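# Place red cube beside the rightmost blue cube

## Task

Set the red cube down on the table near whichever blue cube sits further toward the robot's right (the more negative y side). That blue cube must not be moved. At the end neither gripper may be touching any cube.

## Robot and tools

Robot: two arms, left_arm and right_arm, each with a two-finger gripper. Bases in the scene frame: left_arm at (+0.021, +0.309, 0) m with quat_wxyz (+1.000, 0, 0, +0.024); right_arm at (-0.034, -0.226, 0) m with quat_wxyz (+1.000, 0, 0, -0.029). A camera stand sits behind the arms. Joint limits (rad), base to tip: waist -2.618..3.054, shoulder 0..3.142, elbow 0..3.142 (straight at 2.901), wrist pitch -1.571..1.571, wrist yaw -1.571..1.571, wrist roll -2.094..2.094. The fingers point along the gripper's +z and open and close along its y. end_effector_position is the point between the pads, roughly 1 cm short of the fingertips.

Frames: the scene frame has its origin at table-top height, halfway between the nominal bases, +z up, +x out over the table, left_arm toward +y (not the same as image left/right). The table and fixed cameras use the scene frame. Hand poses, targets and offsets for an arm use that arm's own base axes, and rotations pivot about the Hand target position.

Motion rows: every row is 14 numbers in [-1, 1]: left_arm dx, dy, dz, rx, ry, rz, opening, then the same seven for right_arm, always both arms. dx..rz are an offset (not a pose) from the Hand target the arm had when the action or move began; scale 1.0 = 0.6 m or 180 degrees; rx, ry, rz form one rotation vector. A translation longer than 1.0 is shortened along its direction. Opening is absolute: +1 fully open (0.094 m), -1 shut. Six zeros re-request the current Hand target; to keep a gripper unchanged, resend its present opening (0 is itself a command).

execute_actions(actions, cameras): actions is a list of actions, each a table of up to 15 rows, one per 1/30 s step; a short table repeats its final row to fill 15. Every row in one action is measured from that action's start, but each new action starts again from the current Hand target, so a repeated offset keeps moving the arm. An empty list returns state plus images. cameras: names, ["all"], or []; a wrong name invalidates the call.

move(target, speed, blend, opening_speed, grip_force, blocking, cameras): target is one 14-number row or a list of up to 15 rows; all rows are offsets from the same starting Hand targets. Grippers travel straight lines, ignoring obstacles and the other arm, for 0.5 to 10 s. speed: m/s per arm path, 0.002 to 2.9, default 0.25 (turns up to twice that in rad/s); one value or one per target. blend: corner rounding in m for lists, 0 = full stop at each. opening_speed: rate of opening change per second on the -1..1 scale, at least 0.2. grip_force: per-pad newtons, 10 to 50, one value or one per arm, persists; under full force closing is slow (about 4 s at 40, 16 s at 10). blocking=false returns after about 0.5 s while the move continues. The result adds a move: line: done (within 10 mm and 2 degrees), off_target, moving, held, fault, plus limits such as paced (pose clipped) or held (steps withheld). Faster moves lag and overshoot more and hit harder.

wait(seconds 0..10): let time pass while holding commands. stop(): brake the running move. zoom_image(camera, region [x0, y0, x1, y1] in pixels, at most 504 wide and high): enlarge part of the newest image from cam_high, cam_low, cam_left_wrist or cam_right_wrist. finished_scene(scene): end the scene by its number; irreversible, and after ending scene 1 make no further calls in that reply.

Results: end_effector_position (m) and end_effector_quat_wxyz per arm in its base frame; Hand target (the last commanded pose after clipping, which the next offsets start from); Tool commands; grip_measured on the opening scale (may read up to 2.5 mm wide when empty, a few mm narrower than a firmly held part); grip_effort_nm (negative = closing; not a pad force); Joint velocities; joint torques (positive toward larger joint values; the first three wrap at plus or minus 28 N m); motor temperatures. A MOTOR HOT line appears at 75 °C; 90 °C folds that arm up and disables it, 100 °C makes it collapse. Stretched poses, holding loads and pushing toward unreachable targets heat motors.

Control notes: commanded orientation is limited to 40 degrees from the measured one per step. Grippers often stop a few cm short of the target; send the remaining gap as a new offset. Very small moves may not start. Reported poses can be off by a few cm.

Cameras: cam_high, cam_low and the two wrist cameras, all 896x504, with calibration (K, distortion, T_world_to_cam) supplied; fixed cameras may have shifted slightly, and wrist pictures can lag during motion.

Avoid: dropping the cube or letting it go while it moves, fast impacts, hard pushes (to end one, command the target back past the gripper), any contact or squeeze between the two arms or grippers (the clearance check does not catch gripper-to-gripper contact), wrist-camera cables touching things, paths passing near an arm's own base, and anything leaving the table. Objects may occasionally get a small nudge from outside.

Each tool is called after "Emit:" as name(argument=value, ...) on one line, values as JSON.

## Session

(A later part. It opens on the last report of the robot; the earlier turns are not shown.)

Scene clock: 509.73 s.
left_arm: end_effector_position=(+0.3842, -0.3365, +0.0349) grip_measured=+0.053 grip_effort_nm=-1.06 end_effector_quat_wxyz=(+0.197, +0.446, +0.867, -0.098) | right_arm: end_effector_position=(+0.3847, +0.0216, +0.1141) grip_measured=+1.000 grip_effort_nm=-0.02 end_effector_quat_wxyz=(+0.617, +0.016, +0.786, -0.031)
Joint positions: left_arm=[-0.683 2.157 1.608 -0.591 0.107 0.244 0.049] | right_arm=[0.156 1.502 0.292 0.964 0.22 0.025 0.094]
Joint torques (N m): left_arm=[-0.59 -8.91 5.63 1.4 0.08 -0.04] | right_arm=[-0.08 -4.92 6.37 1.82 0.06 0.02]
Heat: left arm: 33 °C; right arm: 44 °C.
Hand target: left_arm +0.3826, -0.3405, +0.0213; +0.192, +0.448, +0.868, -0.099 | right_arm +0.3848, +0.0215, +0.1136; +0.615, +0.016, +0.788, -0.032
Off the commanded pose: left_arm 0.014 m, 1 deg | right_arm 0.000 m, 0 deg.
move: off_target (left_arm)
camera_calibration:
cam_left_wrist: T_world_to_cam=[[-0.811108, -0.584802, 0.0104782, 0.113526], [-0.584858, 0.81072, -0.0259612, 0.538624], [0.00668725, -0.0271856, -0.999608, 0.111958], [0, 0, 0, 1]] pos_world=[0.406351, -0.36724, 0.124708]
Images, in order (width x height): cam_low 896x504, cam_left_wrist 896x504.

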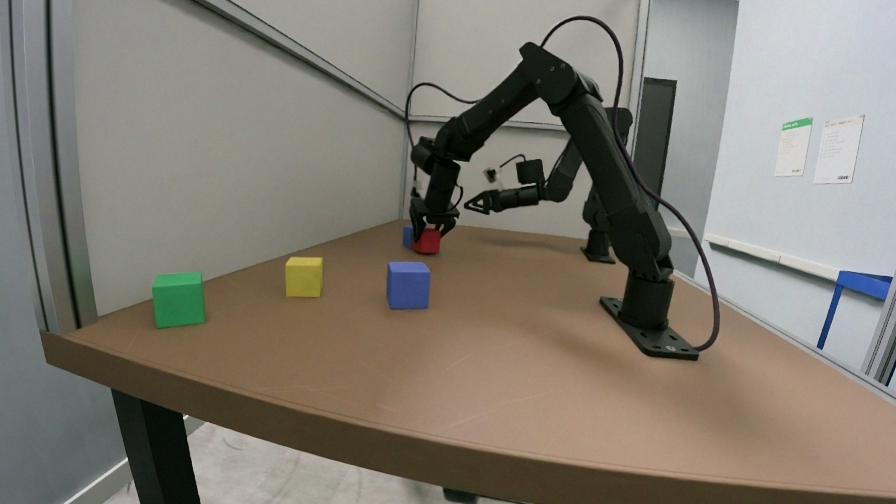

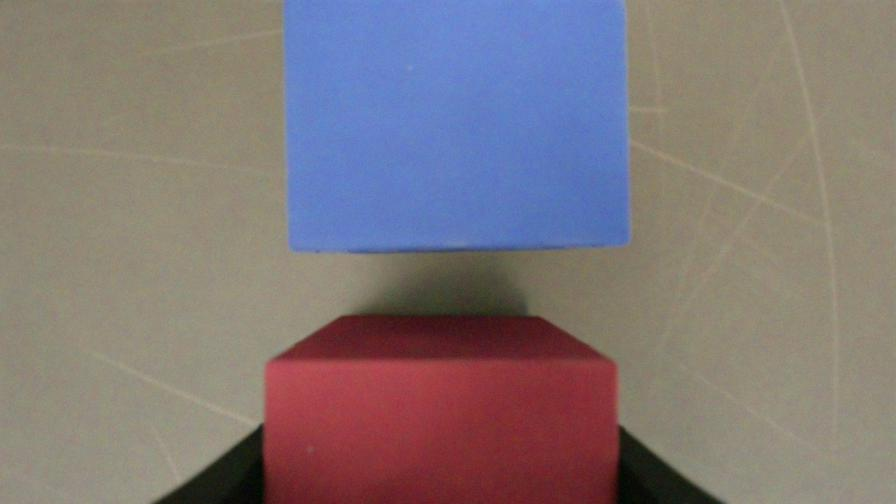

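Emit:
move(target=[0, 0, 0, 0, 0, 0, 0.6, 0, 0, 0, 0, 0, 0, 1], cameras=["cam_left_wrist", "cam_low"])

Emit:
zoom_image(camera="cam_low", region=[370, 150, 500, 280])

Scene clock: 516.70 s.
left_arm: end_effector_position=(+0.3854, -0.3375, +0.0356) grip_measured=+0.599 grip_effort_nm=0.04 end_effector_quat_wxyz=(+0.200, +0.446, +0.867, -0.098) | right_arm: end_effector_position=(+0.3847, +0.0216, +0.1141) grip_measured=+1.000 grip_effort_nm=-0.02 end_effector_quat_wxyz=(+0.617, +0.016, +0.786, -0.031)
Joint positions: left_arm=[-0.683 2.157 1.608 -0.584 0.107 0.243 0.075] | right_arm=[0.156 1.502 0.292 0.964 0.22 0.025 0.094]
Joint torques (N m): left_arm=[-0.59 -8.91 5.63 1.28 0.08 -0.04] | right_arm=[-0.06 -4.89 6.42 1.83 0.07 0.02]
Heat: left arm: 33 °C; right arm: 44 °C.
Hand target: left_arm +0.3826, -0.3405, +0.0214; +0.192, +0.448, +0.868, -0.099 | right_arm +0.3848, +0.0215, +0.1136; +0.615, +0.016, +0.788, -0.032
Off the commanded pose: left_arm 0.015 m, 1 deg | right_arm 0.000 m, 0 deg.
move: off_target (left_arm)
camera_calibration:
cam_left_wrist: T_world_to_cam=[[-0.810939, -0.585063, 0.00884245, 0.113775], [-0.585009, 0.810372, -0.0325682, 0.540309], [0.0118888, -0.0315837, -0.99943, 0.109093], [0, 0, 0, 1]] pos_world=[0.407053, -0.367841, 0.125621]
Images, in order (width x height): cam_low 896x504, cam_left_wrist 896x504.

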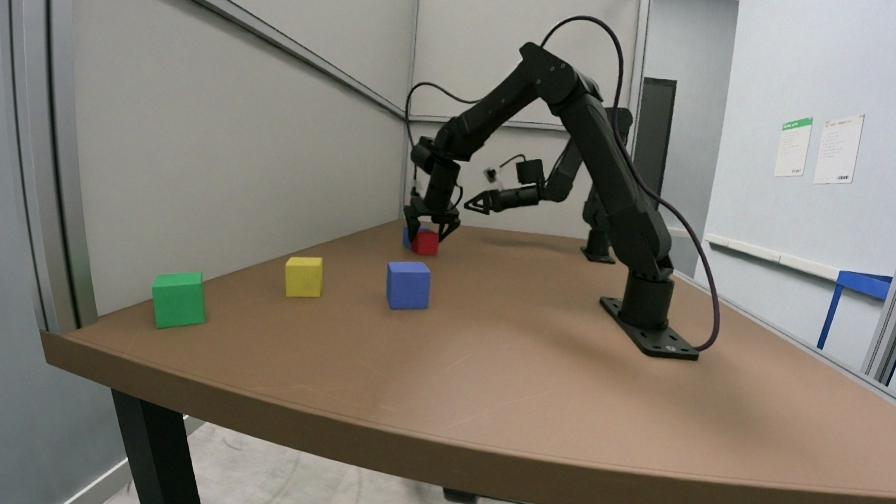

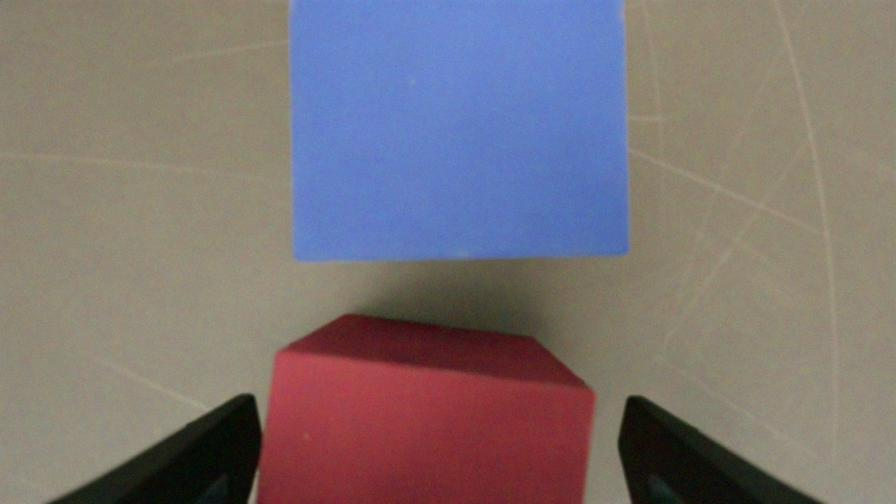

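Scaled by 3.877.

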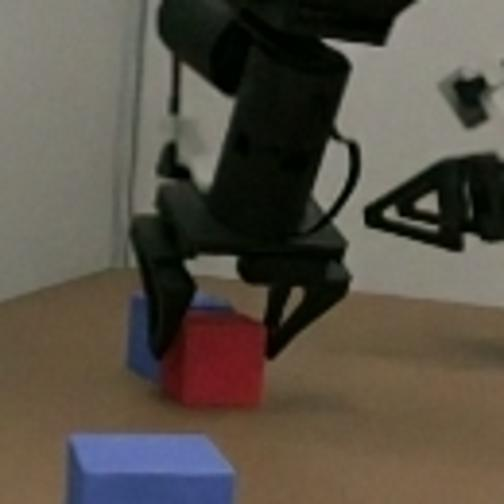

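Emit:
move(target=[[0, 0, 0, 0, 0, 0, 1, 0, 0, 0, 0, 0, 0, 1], [0, 0, 0.2, 0, 0, 0, 1, 0, 0, 0, 0, 0, 0, 1]], speed=0.25, cameras=["all"])

Scene clock: 528.63 s.
left_arm: end_effector_position=(+0.3829, -0.3354, +0.1164) grip_measured=+0.999 grip_effort_nm=0.04 end_effector_quat_wxyz=(+0.169, +0.447, +0.873, -0.092) | right_arm: end_effector_position=(+0.3847, +0.0216, +0.1141) grip_measured=+1.000 grip_effort_nm=-0.02 end_effector_quat_wxyz=(+0.617, +0.016, +0.786, -0.031)
Joint positions: left_arm=[-0.683 2.156 1.956 -0.997 0.107 0.242 0.094] | right_arm=[0.156 1.502 0.292 0.964 0.22 0.025 0.094]
Joint torques (N m): left_arm=[-0.59 -13.76 8.62 0.92 0.08 -0.03] | right_arm=[-0.06 -4.89 6.42 1.82 0.06 0.03]
Heat: left arm: 33 °C; right arm: 44 °C.
Hand target: left_arm +0.3826, -0.3405, +0.1412; +0.192, +0.448, +0.868, -0.099 | right_arm +0.3848, +0.0215, +0.1136; +0.615, +0.016, +0.788, -0.032
Off the commanded pose: left_arm 0.025 m, 3 deg | right_arm 0.000 m, 0 deg.
move: off_target (left_arm)
camera_calibration:
cam_left_wrist: T_world_to_cam=[[-0.809674, -0.586314, 0.0257621, 0.109393], [-0.585641, 0.810037, 0.0293954, 0.532723], [-0.0381032, 0.00871334, -0.999236, 0.222547], [0, 0, 0, 1]] pos_world=[0.409037, -0.369326, 0.203899]

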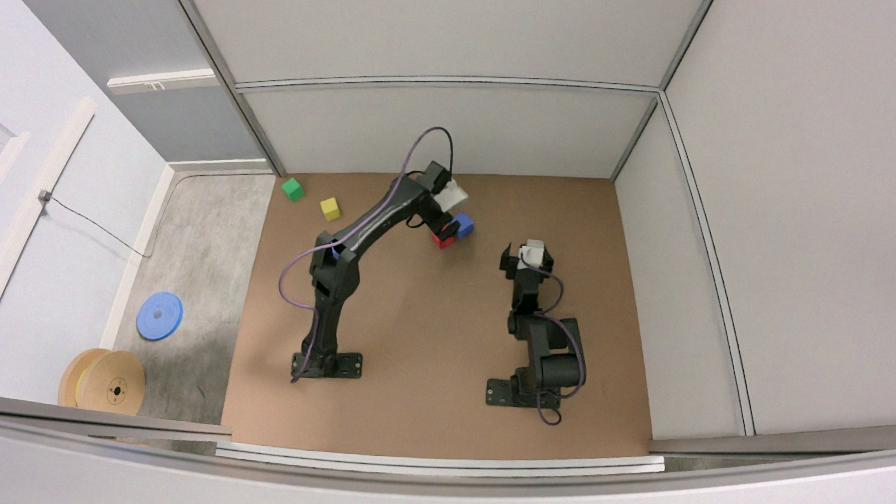

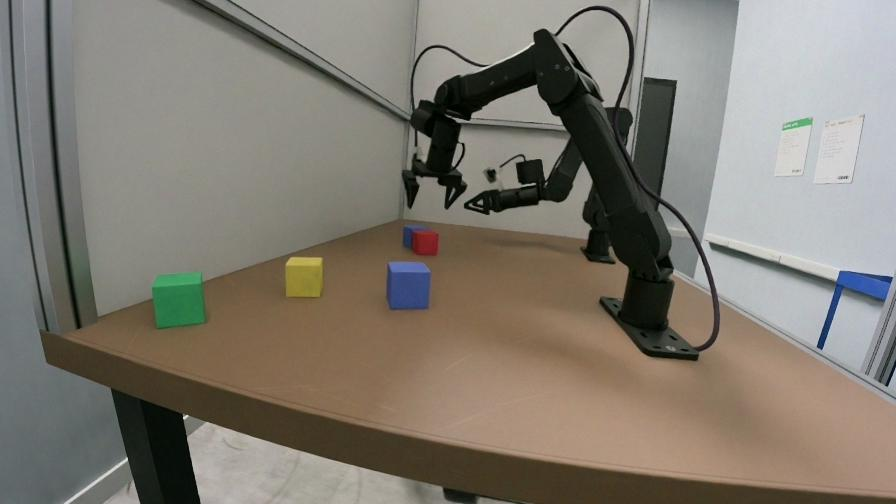

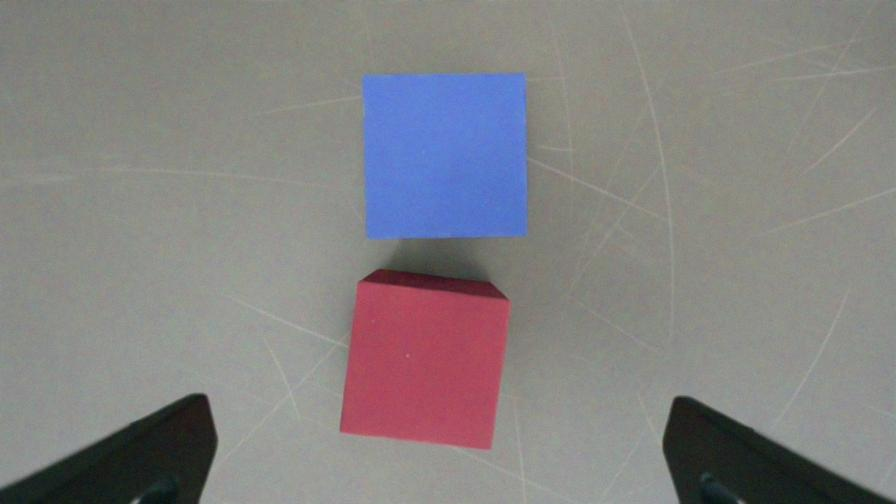

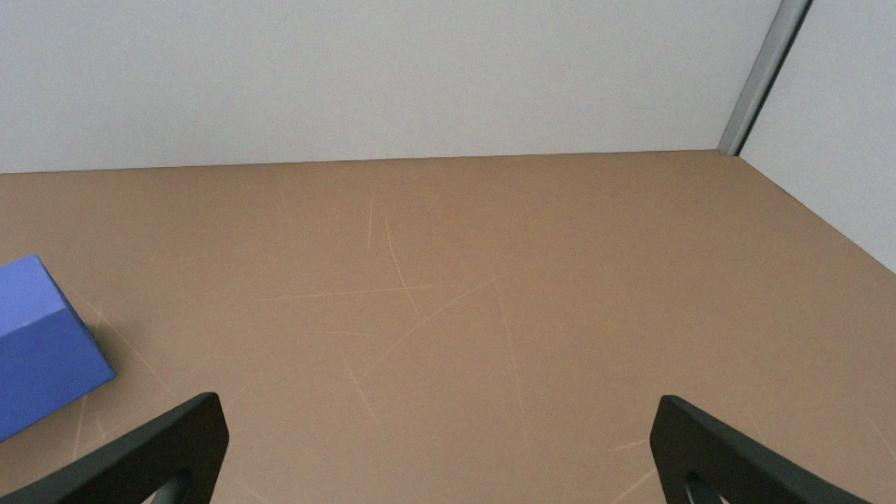

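Emit:
zoom_image(camera="cam_high", region=[270, 170, 370, 270])

Emit:
zoom_image(camera="cam_high", region=[410, 190, 510, 290])

Scaled by 5.040.

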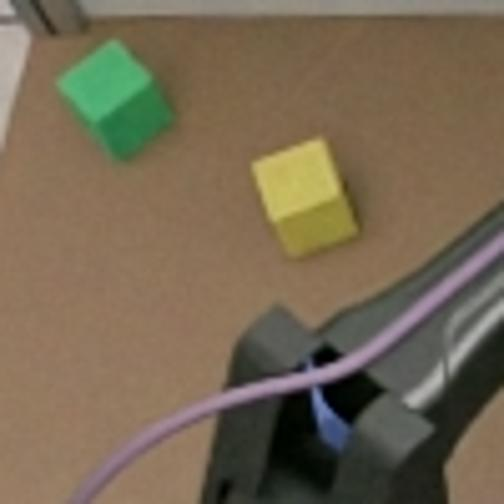

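Scaled by 5.040.

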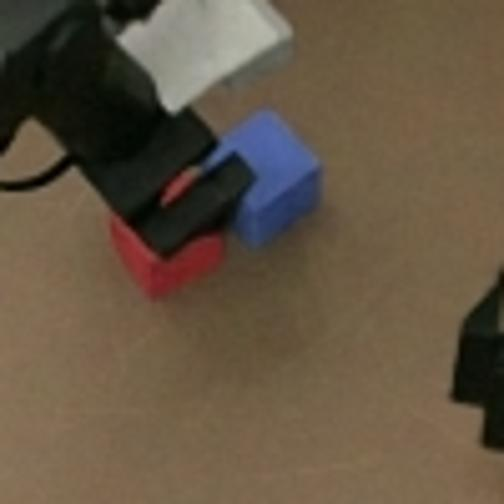

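Emit:
move(target=[0.129, 0.6425, 0.0063, 0, 0, 0.3333, 1, 0, 0, 0, 0, 0, 0, 1], speed=0.4, cameras=["cam_high", "cam_left_wrist"])

Emit:
zoom_image(camera="cam_high", region=[400, 190, 500, 290])

Emit:
zoom_image(camera="cam_high", region=[270, 170, 370, 270])

Scene clock: 620.87 s.
left_arm: end_effector_position=(+0.4540, +0.0468, +0.1463) grip_measured=+0.999 grip_effort_nm=0.04 end_effector_quat_wxyz=(+0.217, -0.046, +0.975, +0.010) | right_arm: end_effector_position=(+0.3847, +0.0216, +0.1141) grip_measured=+1.000 grip_effort_nm=-0.02 end_effector_quat_wxyz=(+0.617, +0.016, +0.786, -0.031)
Joint positions: left_arm=[0.102 1.871 1.64 -0.902 0.003 0.007 0.094] | right_arm=[0.156 1.502 0.292 0.964 0.22 0.025 0.094]
Joint torques (N m): left_arm=[-0.47 -6.84 8.9 1.03 -0.03 -0.01] | right_arm=[-0.03 -4.9 6.41 1.83 0.06 0.02]
Motor temperatures (°C): left_arm=[26 38 35 30 23 25 29] | right_arm=[24 31 33 44 24 26 24]
Heat: left arm: 38 °C; right arm: 44 °C.
Hand target: left_arm +0.4600, +0.0452, +0.1452; +0.216, -0.046, +0.975, +0.010 | right_arm +0.3848, +0.0215, +0.1136; +0.615, +0.016, +0.788, -0.032
Off the commanded pose: left_arm 0.006 m, 0 deg | right_arm 0.000 m, 0 deg.
move: done
camera_calibration:
cam_left_wrist: T_world_to_cam=[[0.0973035, -0.99512, 0.0163906, -0.000960466], [-0.995004, -0.0976357, -0.0208567, 0.499444], [0.0223552, -0.0142793, -0.999648, 0.225543], [0, 0, 0, 1]] pos_world=[0.492, 0.0510284, 0.235896]
Images, in order (width x height): cam_high 896x504, cam_left_wrist 896x504.

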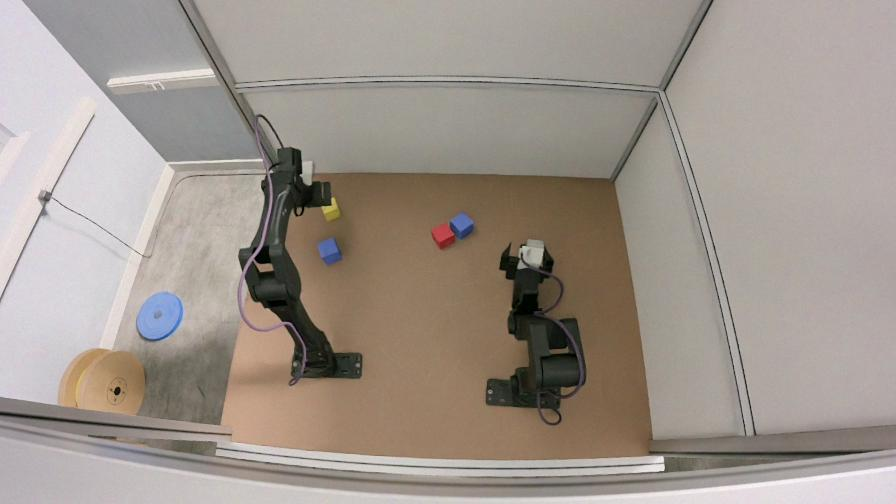

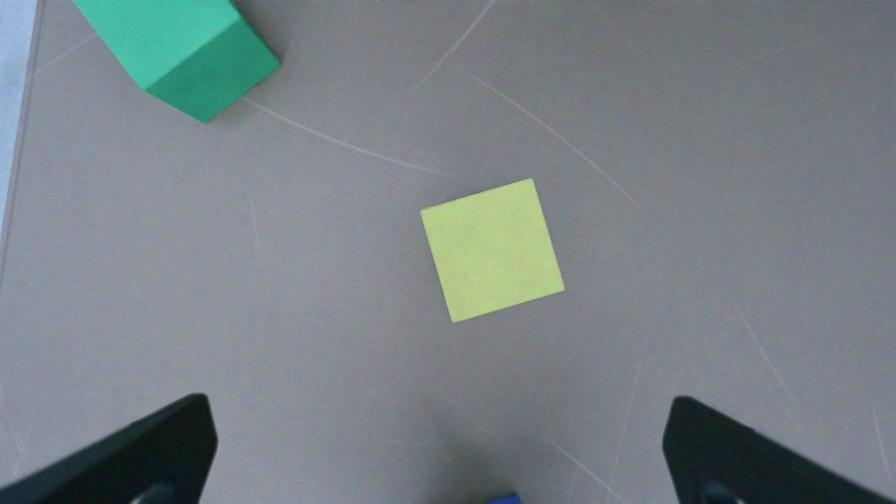

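Scaled by 5.040.

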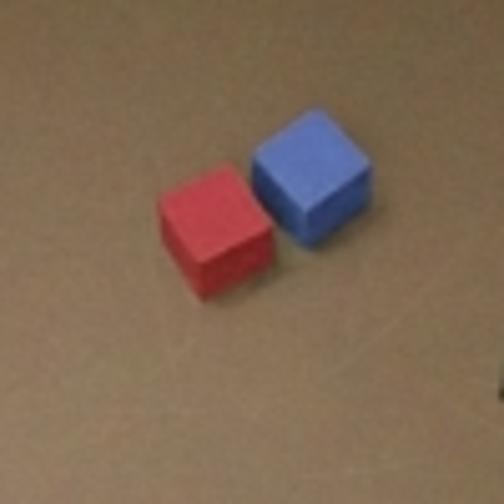

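Scaled by 5.040.

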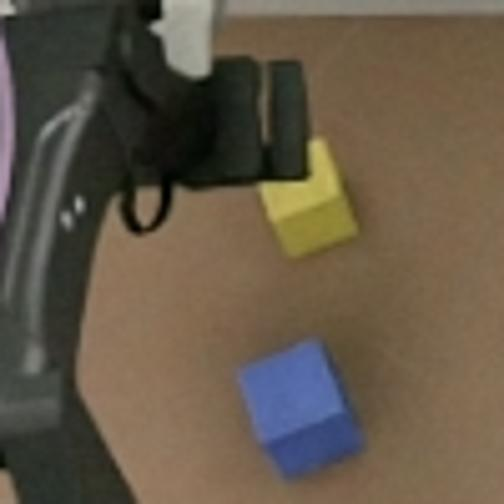

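Emit:
move(target=[0, 0, 0, 0, 0, 0, 1, 0.0920, 0.2975, 0.0607, -0.0405, 0.2830, 0.1376, 1], speed=0.3, cameras=["all"])

Emit:
zoom_image(camera="cam_right_wrist", region=[200, 0, 704, 504])

Scene clock: 736.07 s.
left_arm: end_effector_position=(+0.4540, +0.0468, +0.1463) grip_measured=+0.999 grip_effort_nm=0.04 end_effector_quat_wxyz=(+0.217, -0.046, +0.975, +0.010) | right_arm: end_effector_position=(+0.4385, +0.1941, +0.1568) grip_measured=+1.000 grip_effort_nm=-0.02 end_effector_quat_wxyz=(+0.224, -0.191, +0.955, +0.042)
Joint positions: left_arm=[0.102 1.871 1.64 -0.902 0.003 0.006 0.094] | right_arm=[0.421 1.945 1.773 -0.938 0.017 0.023 0.094]
Joint torques (N m): left_arm=[-0.46 -6.93 8.9 1.03 -0.03 -0.05] | right_arm=[0.42 -7.91 10.93 1.01 -0.11 -0.07]
Heat: left arm: 35 °C; right arm: 44 °C.
Hand target: left_arm +0.4600, +0.0452, +0.1452; +0.216, -0.046, +0.975, +0.010 | right_arm +0.4399, +0.2000, +0.1500; +0.211, -0.200, +0.956, +0.045
Off the commanded pose: left_arm 0.006 m, 0 deg | right_arm 0.009 m, 2 deg.
move: done
camera_calibration:
cam_left_wrist: T_world_to_cam=[[0.0976978, -0.995079, 0.0164958, -0.00118062], [-0.994965, -0.0980321, -0.0208423, 0.499442], [0.0223569, -0.0143764, -0.999647, 0.225547], [0, 0, 0, 1]] pos_world=[0.492, 0.0510291, 0.235896]
cam_right_wrist: T_world_to_cam=[[0.396641, -0.917629, 0.0251701, -0.00239952], [-0.917638, -0.397089, -0.0161708, 0.520234], [0.0248335, -0.016683, -0.999552, 0.240018], [0, 0, 0, 1]] pos_world=[0.472377, 0.208381, 0.248383]

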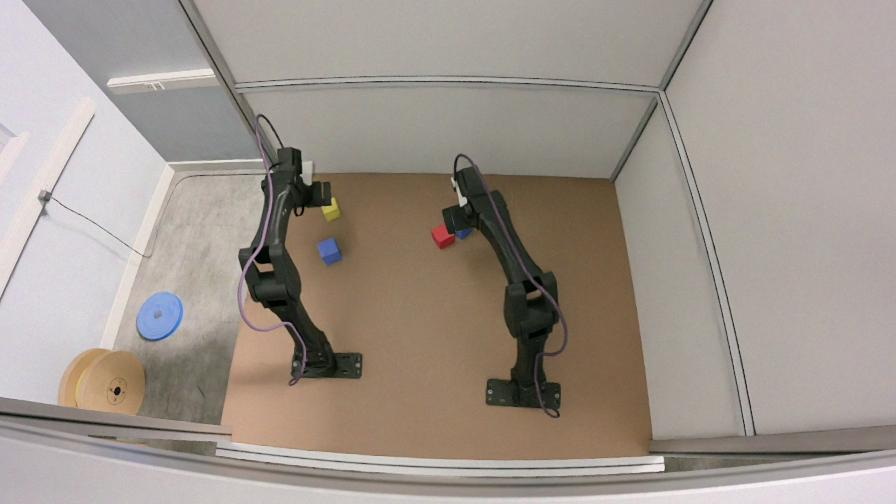

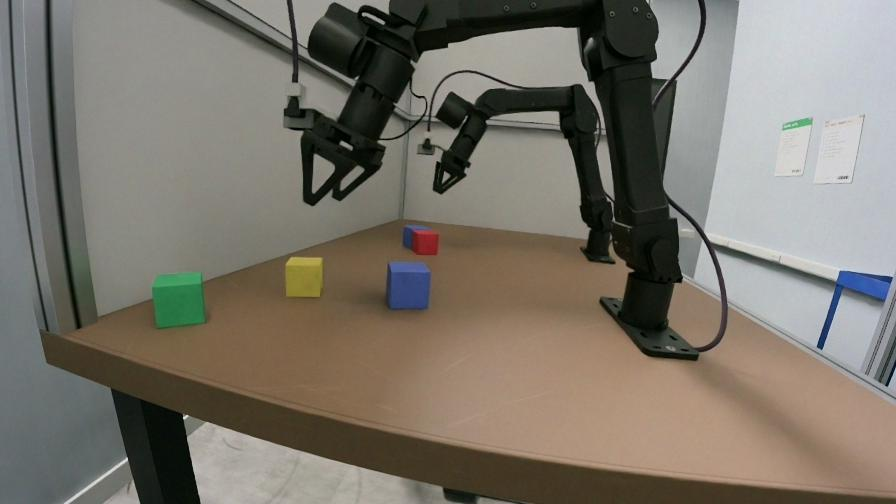

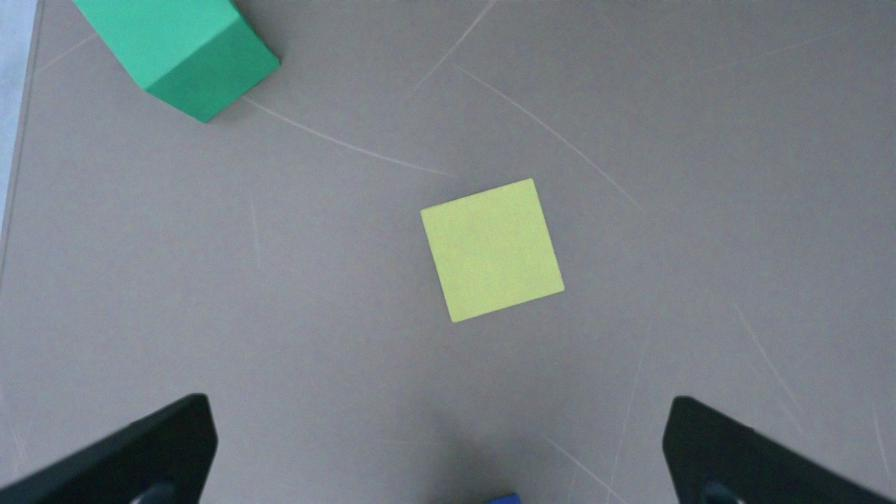

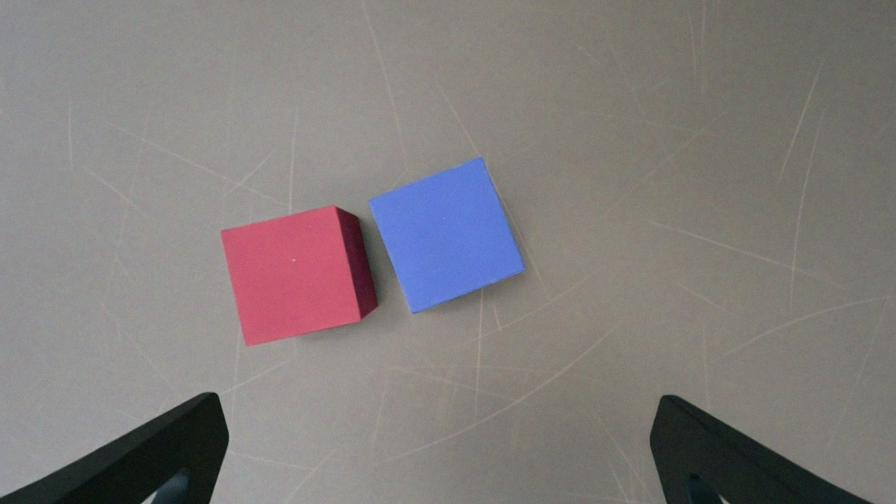

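Scaled by 1.000.

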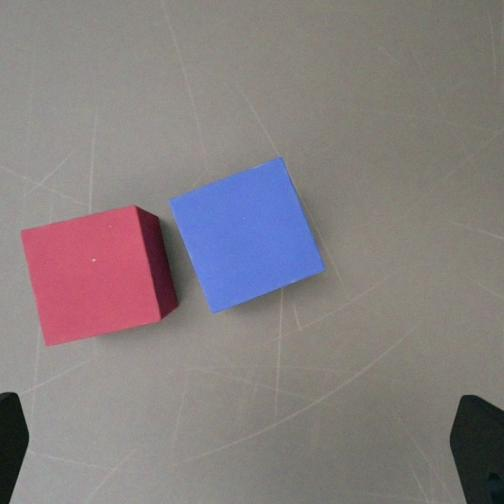

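Emit:
move(target=[0, 0, 0, 0, 0, 0, 1, -0.0920, -0.2975, -0.0607, 0.0405, -0.2830, -0.1376, 1], speed=0.3, cameras=["cam_high"])

Scene clock: 989.13 s.
left_arm: end_effector_position=(+0.4540, +0.0468, +0.1463) grip_measured=+0.999 grip_effort_nm=0.03 end_effector_quat_wxyz=(+0.217, -0.046, +0.975, +0.010) | right_arm: end_effector_position=(+0.3896, +0.0259, +0.1265) grip_measured=+1.000 grip_effort_nm=-0.02 end_effector_quat_wxyz=(+0.626, +0.016, +0.779, -0.023)
Joint positions: left_arm=[0.102 1.871 1.64 -0.902 0.003 0.006 0.094] | right_arm=[0.163 1.477 0.317 0.937 0.216 0.032 0.094]
Joint torques (N m): left_arm=[-0.46 -6.93 8.88 1.03 -0.03 -0.05] | right_arm=[-0.65 -3.38 4.6 2.07 0.1 -0.05]
Motor temperatures (°C): left_arm=[26 33 37 29 23 25 28] | right_arm=[24 34 40 34 24 26 24]
Heat: left arm: 37 °C; right arm: 40 °C.
Hand target: left_arm +0.4600, +0.0452, +0.1452; +0.216, -0.046, +0.975, +0.010 | right_arm +0.3848, +0.0216, +0.1136; +0.615, +0.016, +0.788, -0.032
Off the commanded pose: left_arm 0.006 m, 0 deg | right_arm 0.014 m, 2 deg.
move: off_target (right_arm)
Images, in order (width x height): cam_high 896x504.

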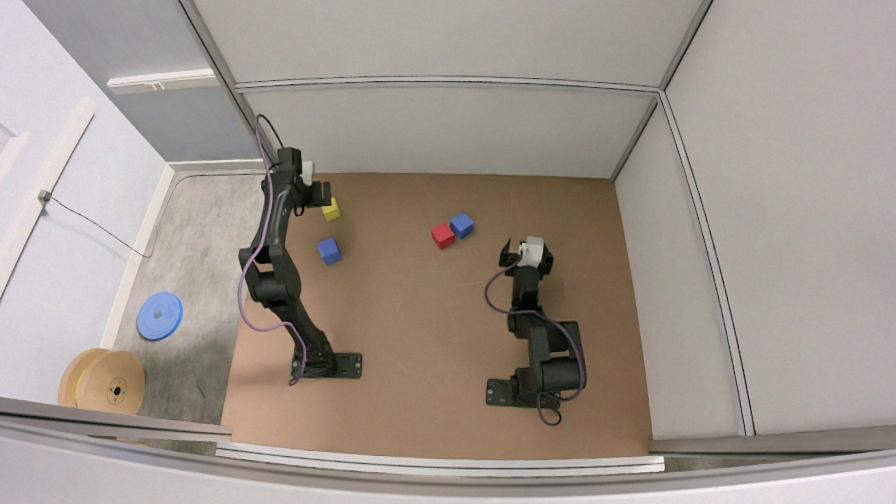

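Emit:
move(target=[[-0.1267, -0.6370, -0.0420, 0, 0, -0.3672, 1, 0, 0, 0, 0, 0, 0, 1], [-0.1267, -0.6370, -0.2087, 0, 0, -0.3672, -0.1, 0, 0, 0, 0, 0, 0, 1], [-0.1267, -0.6370, -0.0420, 0, 0, -0.3672, -0.1, 0, 0, 0, 0, 0, 0, 1], [-0.3413, -0.6440, -0.0587, 0, 0, -0.3672, -0.1, 0, 0, 0, 0, 0, 0, 1], [-0.3413, -0.6440, -0.2137, 0, 0, -0.3672, 0.5, 0, 0, 0, 0, 0, 0, 1], [-0.3413, -0.6440, -0.0420, 0, 0, -0.3672, 0.5, 0, 0, 0, 0, 0, 0, 1]], speed=[0.4, 0.2, 0.3, 0.3, 0.15, 0.3], blend=[0.04, 0, 0.04, 0.03, 0, 0], cameras=["all"])

Scene clock: 1019.10 s.
left_arm: end_effector_position=(+0.2513, -0.3402, +0.1063) grip_measured=+0.499 grip_effort_nm=0.04 end_effector_quat_wxyz=(+0.173, +0.498, +0.843, -0.106) | right_arm: end_effector_position=(+0.3896, +0.0259, +0.1266) grip_measured=+1.000 grip_effort_nm=-0.02 end_effector_quat_wxyz=(+0.626, +0.016, +0.779, -0.023)
Joint positions: left_arm=[-0.907 1.784 1.384 -0.769 0.07 0.145 0.07] | right_arm=[0.163 1.477 0.317 0.938 0.216 0.032 0.094]
Joint torques (N m): left_arm=[0.34 -9.47 8.1 0.9 -0.01 -0.03] | right_arm=[-0.66 -3.36 4.6 2.04 0.11 -0.05]
Motor temperatures (°C): left_arm=[26 34 37 29 23 25 28] | right_arm=[24 32 36 40 24 26 24]
Heat: left arm: 37 °C; right arm: 40 °C.
Hand target: left_arm +0.2551, -0.3413, +0.1200; +0.186, +0.493, +0.843, -0.110 | right_arm +0.3848, +0.0216, +0.1136; +0.615, +0.016, +0.788, -0.031
Off the commanded pose: left_arm 0.014 m, 2 deg | right_arm 0.014 m, 2 deg.
move: off_target (left_arm, right_arm); target 5's new opening was sent with left_arm's hand 0.011 m and 1 deg from that target
camera_calibration:
cam_left_wrist: T_world_to_cam=[[-0.87425, -0.484885, 0.0239273, 0.0512257], [-0.484816, 0.87457, 0.00900442, 0.458603], [-0.0252922, -0.00372822, -0.999673, 0.200158], [0, 0, 0, 1]] pos_world=[0.272185, -0.375495, 0.194738]
cam_right_wrist: T_world_to_cam=[[-0.0605988, -0.99738, 0.0395113, 0.041789], [-0.614532, 0.00608664, -0.788868, 0.377403], [0.786561, -0.0720855, -0.613291, -0.136035], [0, 0, 0, 1]] pos_world=[0.341458, 0.0295763, 0.212641]

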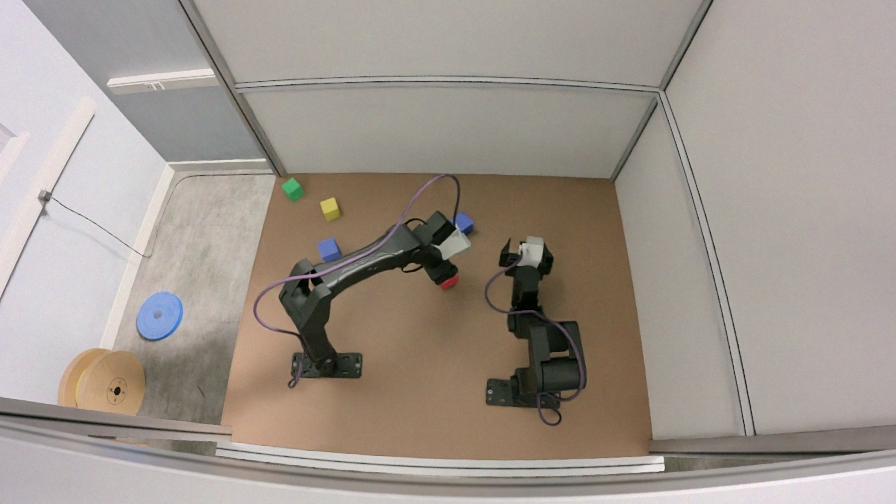

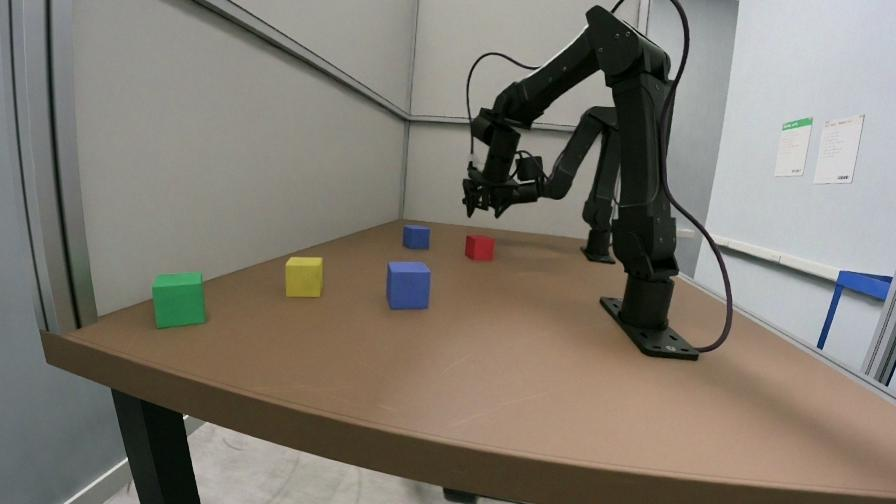

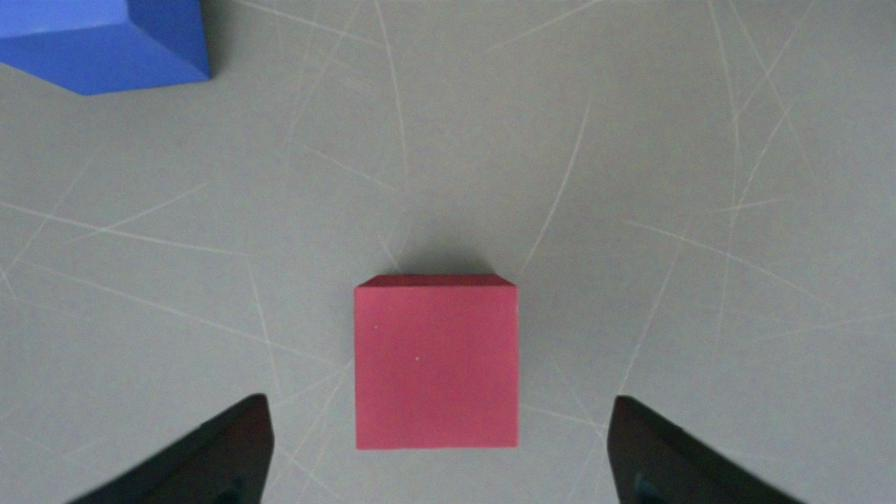

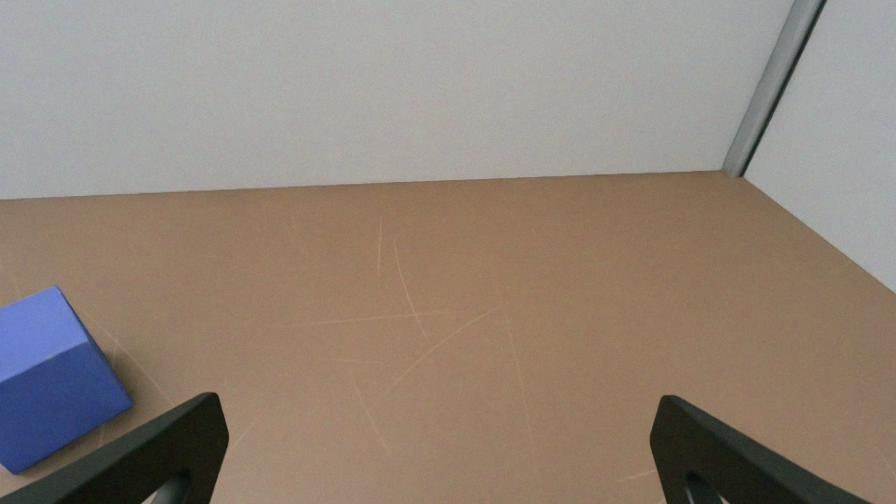

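Emit:
move(target=[0.0748, 0.6522, 0.1333, 0, 0, 0.337, 1, 0, 0, 0, 0, 0, 0, 1], speed=0.4, cameras=[])

Emit:
move(target=[0, 0, 0, 0, 0, 0, 1, -0.158, 0.334, 0.044, -0.072, 0.279, 0.203, 1], speed=0.4, cameras=["all"])

Emit:
zoom_image(camera="cam_high", region=[400, 190, 500, 290])

Scene clock: 1046.93 s.
left_arm: end_effector_position=(+0.2965, +0.0496, +0.1943) grip_measured=+0.999 grip_effort_nm=0.03 end_effector_quat_wxyz=(+0.213, -0.001, +0.977, +0.003) | right_arm: end_effector_position=(+0.3896, +0.0259, +0.1266) grip_measured=+1.000 grip_effort_nm=-0.02 end_effector_quat_wxyz=(+0.626, +0.016, +0.779, -0.023)
Joint positions: left_arm=[0.211 1.306 1.261 -1.105 0.081 0.191 0.094] | right_arm=[0.163 1.477 0.317 0.938 0.216 0.032 0.094]
Joint torques (N m): left_arm=[0.5 -2.63 8.76 0.96 0.12 0.14] | right_arm=[-0.66 -3.36 4.63 2.03 0.11 -0.04]
Heat: left arm: 37 °C; right arm: 42 °C.
Hand target: left_arm +0.3000, +0.0501, +0.2000; +0.216, +0.000, +0.976, +0.000 | right_arm +0.3848, +0.0216, +0.1136; +0.615, +0.016, +0.788, -0.031
Off the commanded pose: left_arm 0.007 m, 1 deg | right_arm 0.015 m, 2 deg.
move: off_target (right_arm)
No camera images: "cameras" was empty.

Scene clock: 1049.27 s.
left_arm: end_effector_position=(+0.2965, +0.0495, +0.1943) grip_measured=+0.999 grip_effort_nm=0.03 end_effector_quat_wxyz=(+0.213, -0.001, +0.977, +0.003) | right_arm: end_effector_position=(+0.2889, +0.2162, +0.1374) grip_measured=+1.000 grip_effort_nm=-0.02 end_effector_quat_wxyz=(+0.212, -0.304, +0.927, +0.062)
Joint positions: left_arm=[0.211 1.306 1.261 -1.105 0.081 0.191 0.094] | right_arm=[0.65 1.5 1.186 -0.811 0.021 0.012 0.094]
Joint torques (N m): left_arm=[0.5 -2.63 8.76 0.95 0.13 0.08] | right_arm=[0.35 -4.66 11.04 1.01 -0.11 0.1]
Heat: left arm: 37 °C; right arm: 42 °C.
Hand target: left_arm +0.3000, +0.0501, +0.2000; +0.216, +0.000, +0.976, +0.000 | right_arm +0.2900, +0.2220, +0.1399; +0.206, -0.304, +0.928, +0.068
Off the commanded pose: left_arm 0.007 m, 1 deg | right_arm 0.007 m, 1 deg.
move: done
camera_calibration:
cam_left_wrist: T_world_to_cam=[[0.00684699, -0.999909, 0.0115888, 0.0442769], [-0.999912, -0.00697761, -0.0112679, 0.33906], [0.0113477, -0.0115107, -0.999869, 0.28021], [0, 0, 0, 1]] pos_world=[0.335547, 0.0498641, 0.283481]
cam_right_wrist: T_world_to_cam=[[0.601434, -0.79823, 0.0332436, -0.00842637], [-0.79864, -0.601807, -0.00152885, 0.399257], [0.0212266, -0.0256302, -0.999446, 0.227718], [0, 0, 0, 1]] pos_world=[0.319097, 0.239386, 0.228482]

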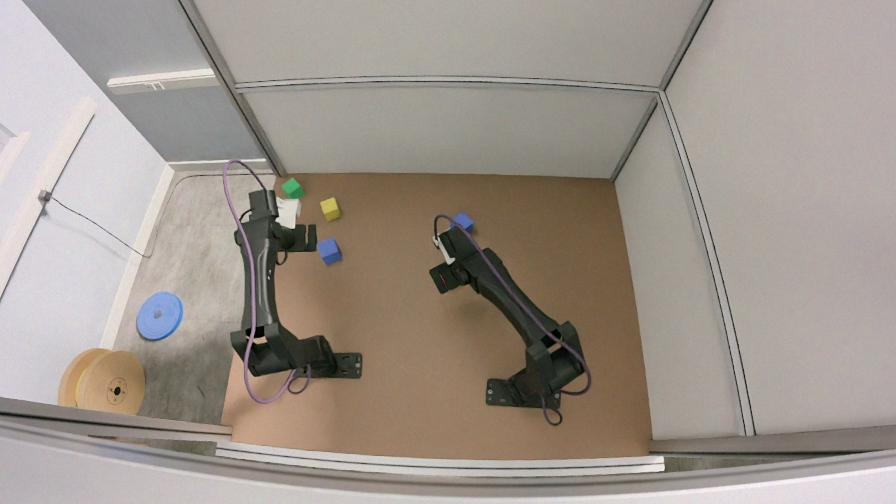

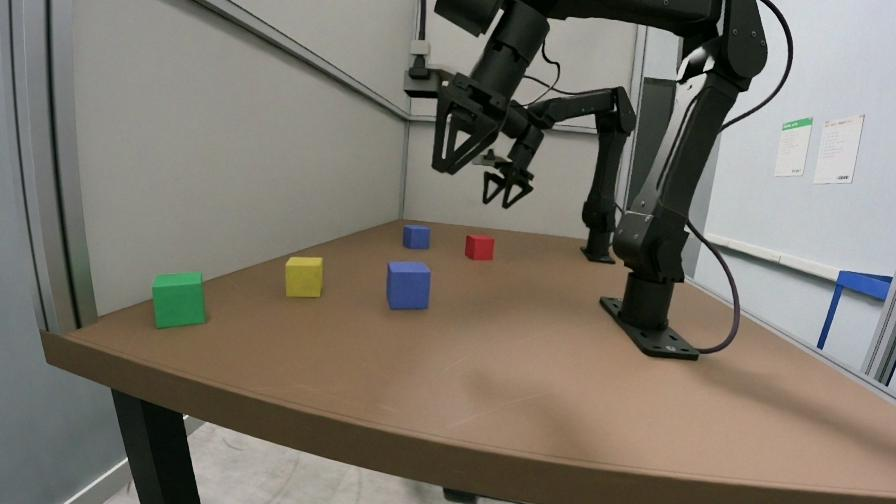

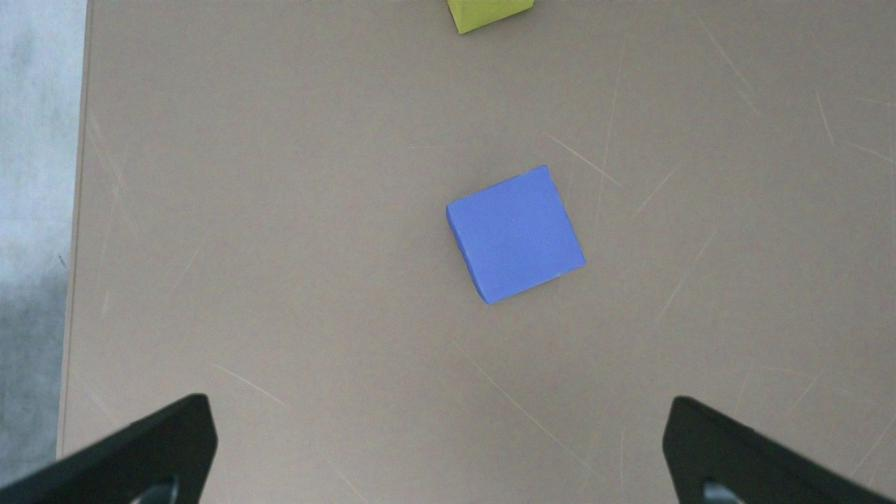

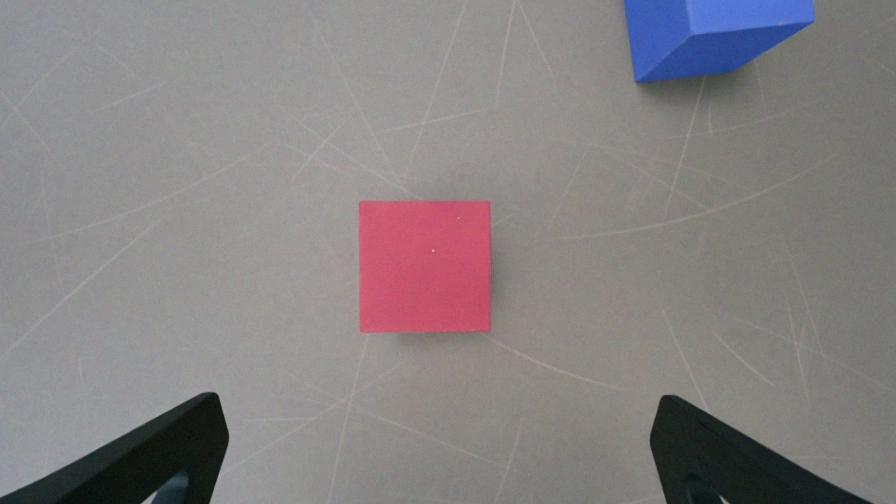

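Scaled by 5.040.

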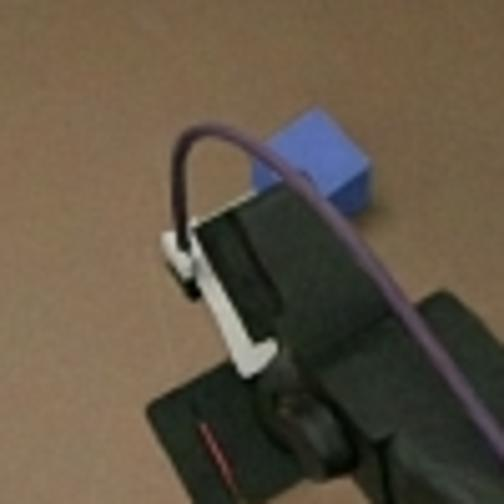

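Emit:
move(target=[[0, 0, 0, 0, 0, 0, 1, 0.0330, 0.0358, -0.1998, 0, 0, 0, 1], [0, 0, 0, 0, 0, 0, 1, 0.0330, 0.0358, -0.1998, 0, 0, 0, -0.1]], speed=0.2, cameras=["cam_right_wrist", "cam_low"])

Scene clock: 1089.87 s.
left_arm: end_effector_position=(+0.2965, +0.0495, +0.1943) grip_measured=+0.999 grip_effort_nm=0.03 end_effector_quat_wxyz=(+0.213, -0.001, +0.977, +0.003) | right_arm: end_effector_position=(+0.3149, +0.2422, +0.0316) grip_measured=+0.072 grip_effort_nm=-1.04 end_effector_quat_wxyz=(+0.216, -0.304, +0.925, +0.067)
Joint positions: left_arm=[0.211 1.306 1.261 -1.105 0.081 0.191 0.094] | right_arm=[0.662 1.747 1.002 -0.37 0.02 0.023 0.05]
Joint torques (N m): left_arm=[0.51 -2.63 8.76 0.95 0.13 0.09] | right_arm=[0.66 -6.52 5.98 1.35 -0.03 0.12]
Heat: left arm: 37 °C; right arm: 37 °C.
Hand target: left_arm +0.3000, +0.0501, +0.2000; +0.216, +0.000, +0.976, +0.000 | right_arm +0.3099, +0.2435, +0.0201; +0.206, -0.304, +0.928, +0.068
Off the commanded pose: left_arm 0.007 m, 1 deg | right_arm 0.013 m, 1 deg.
move: off_target (right_arm); target 2's new opening was sent with right_arm's hand 0.012 m and 1 deg from that target
camera_calibration:
cam_right_wrist: T_world_to_cam=[[0.603098, -0.797196, 0.0274203, -0.000347915], [-0.797248, -0.603539, -0.0116734, 0.435904], [0.0258552, -0.0148206, -0.999556, 0.117938], [0, 0, 0, 1]] pos_world=[0.344684, 0.264556, 0.122983]
Images, in order (width x height): cam_low 896x504, cam_right_wrist 896x504.

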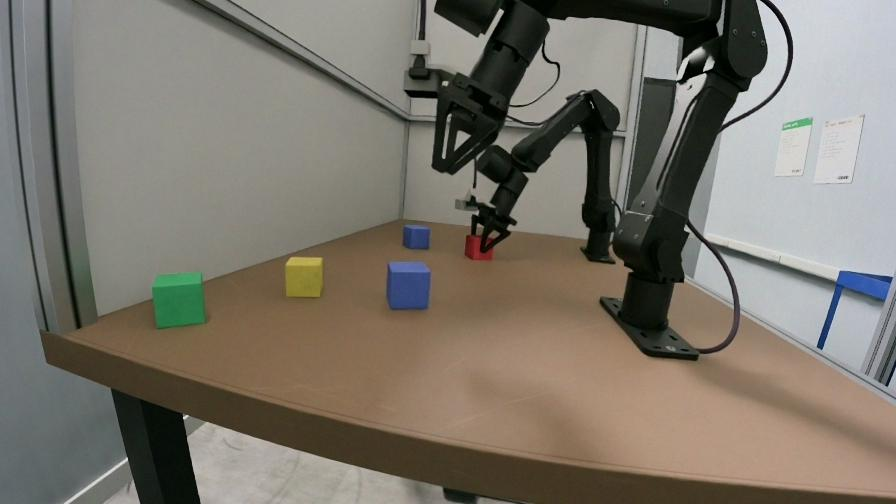

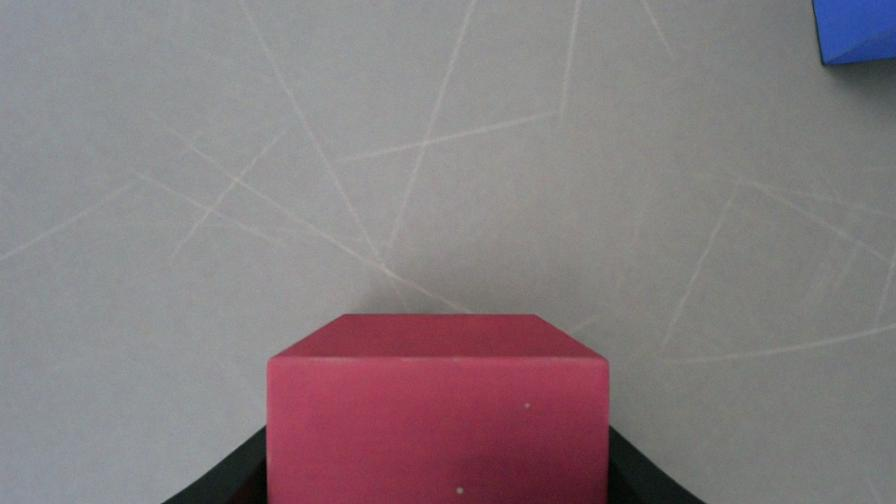

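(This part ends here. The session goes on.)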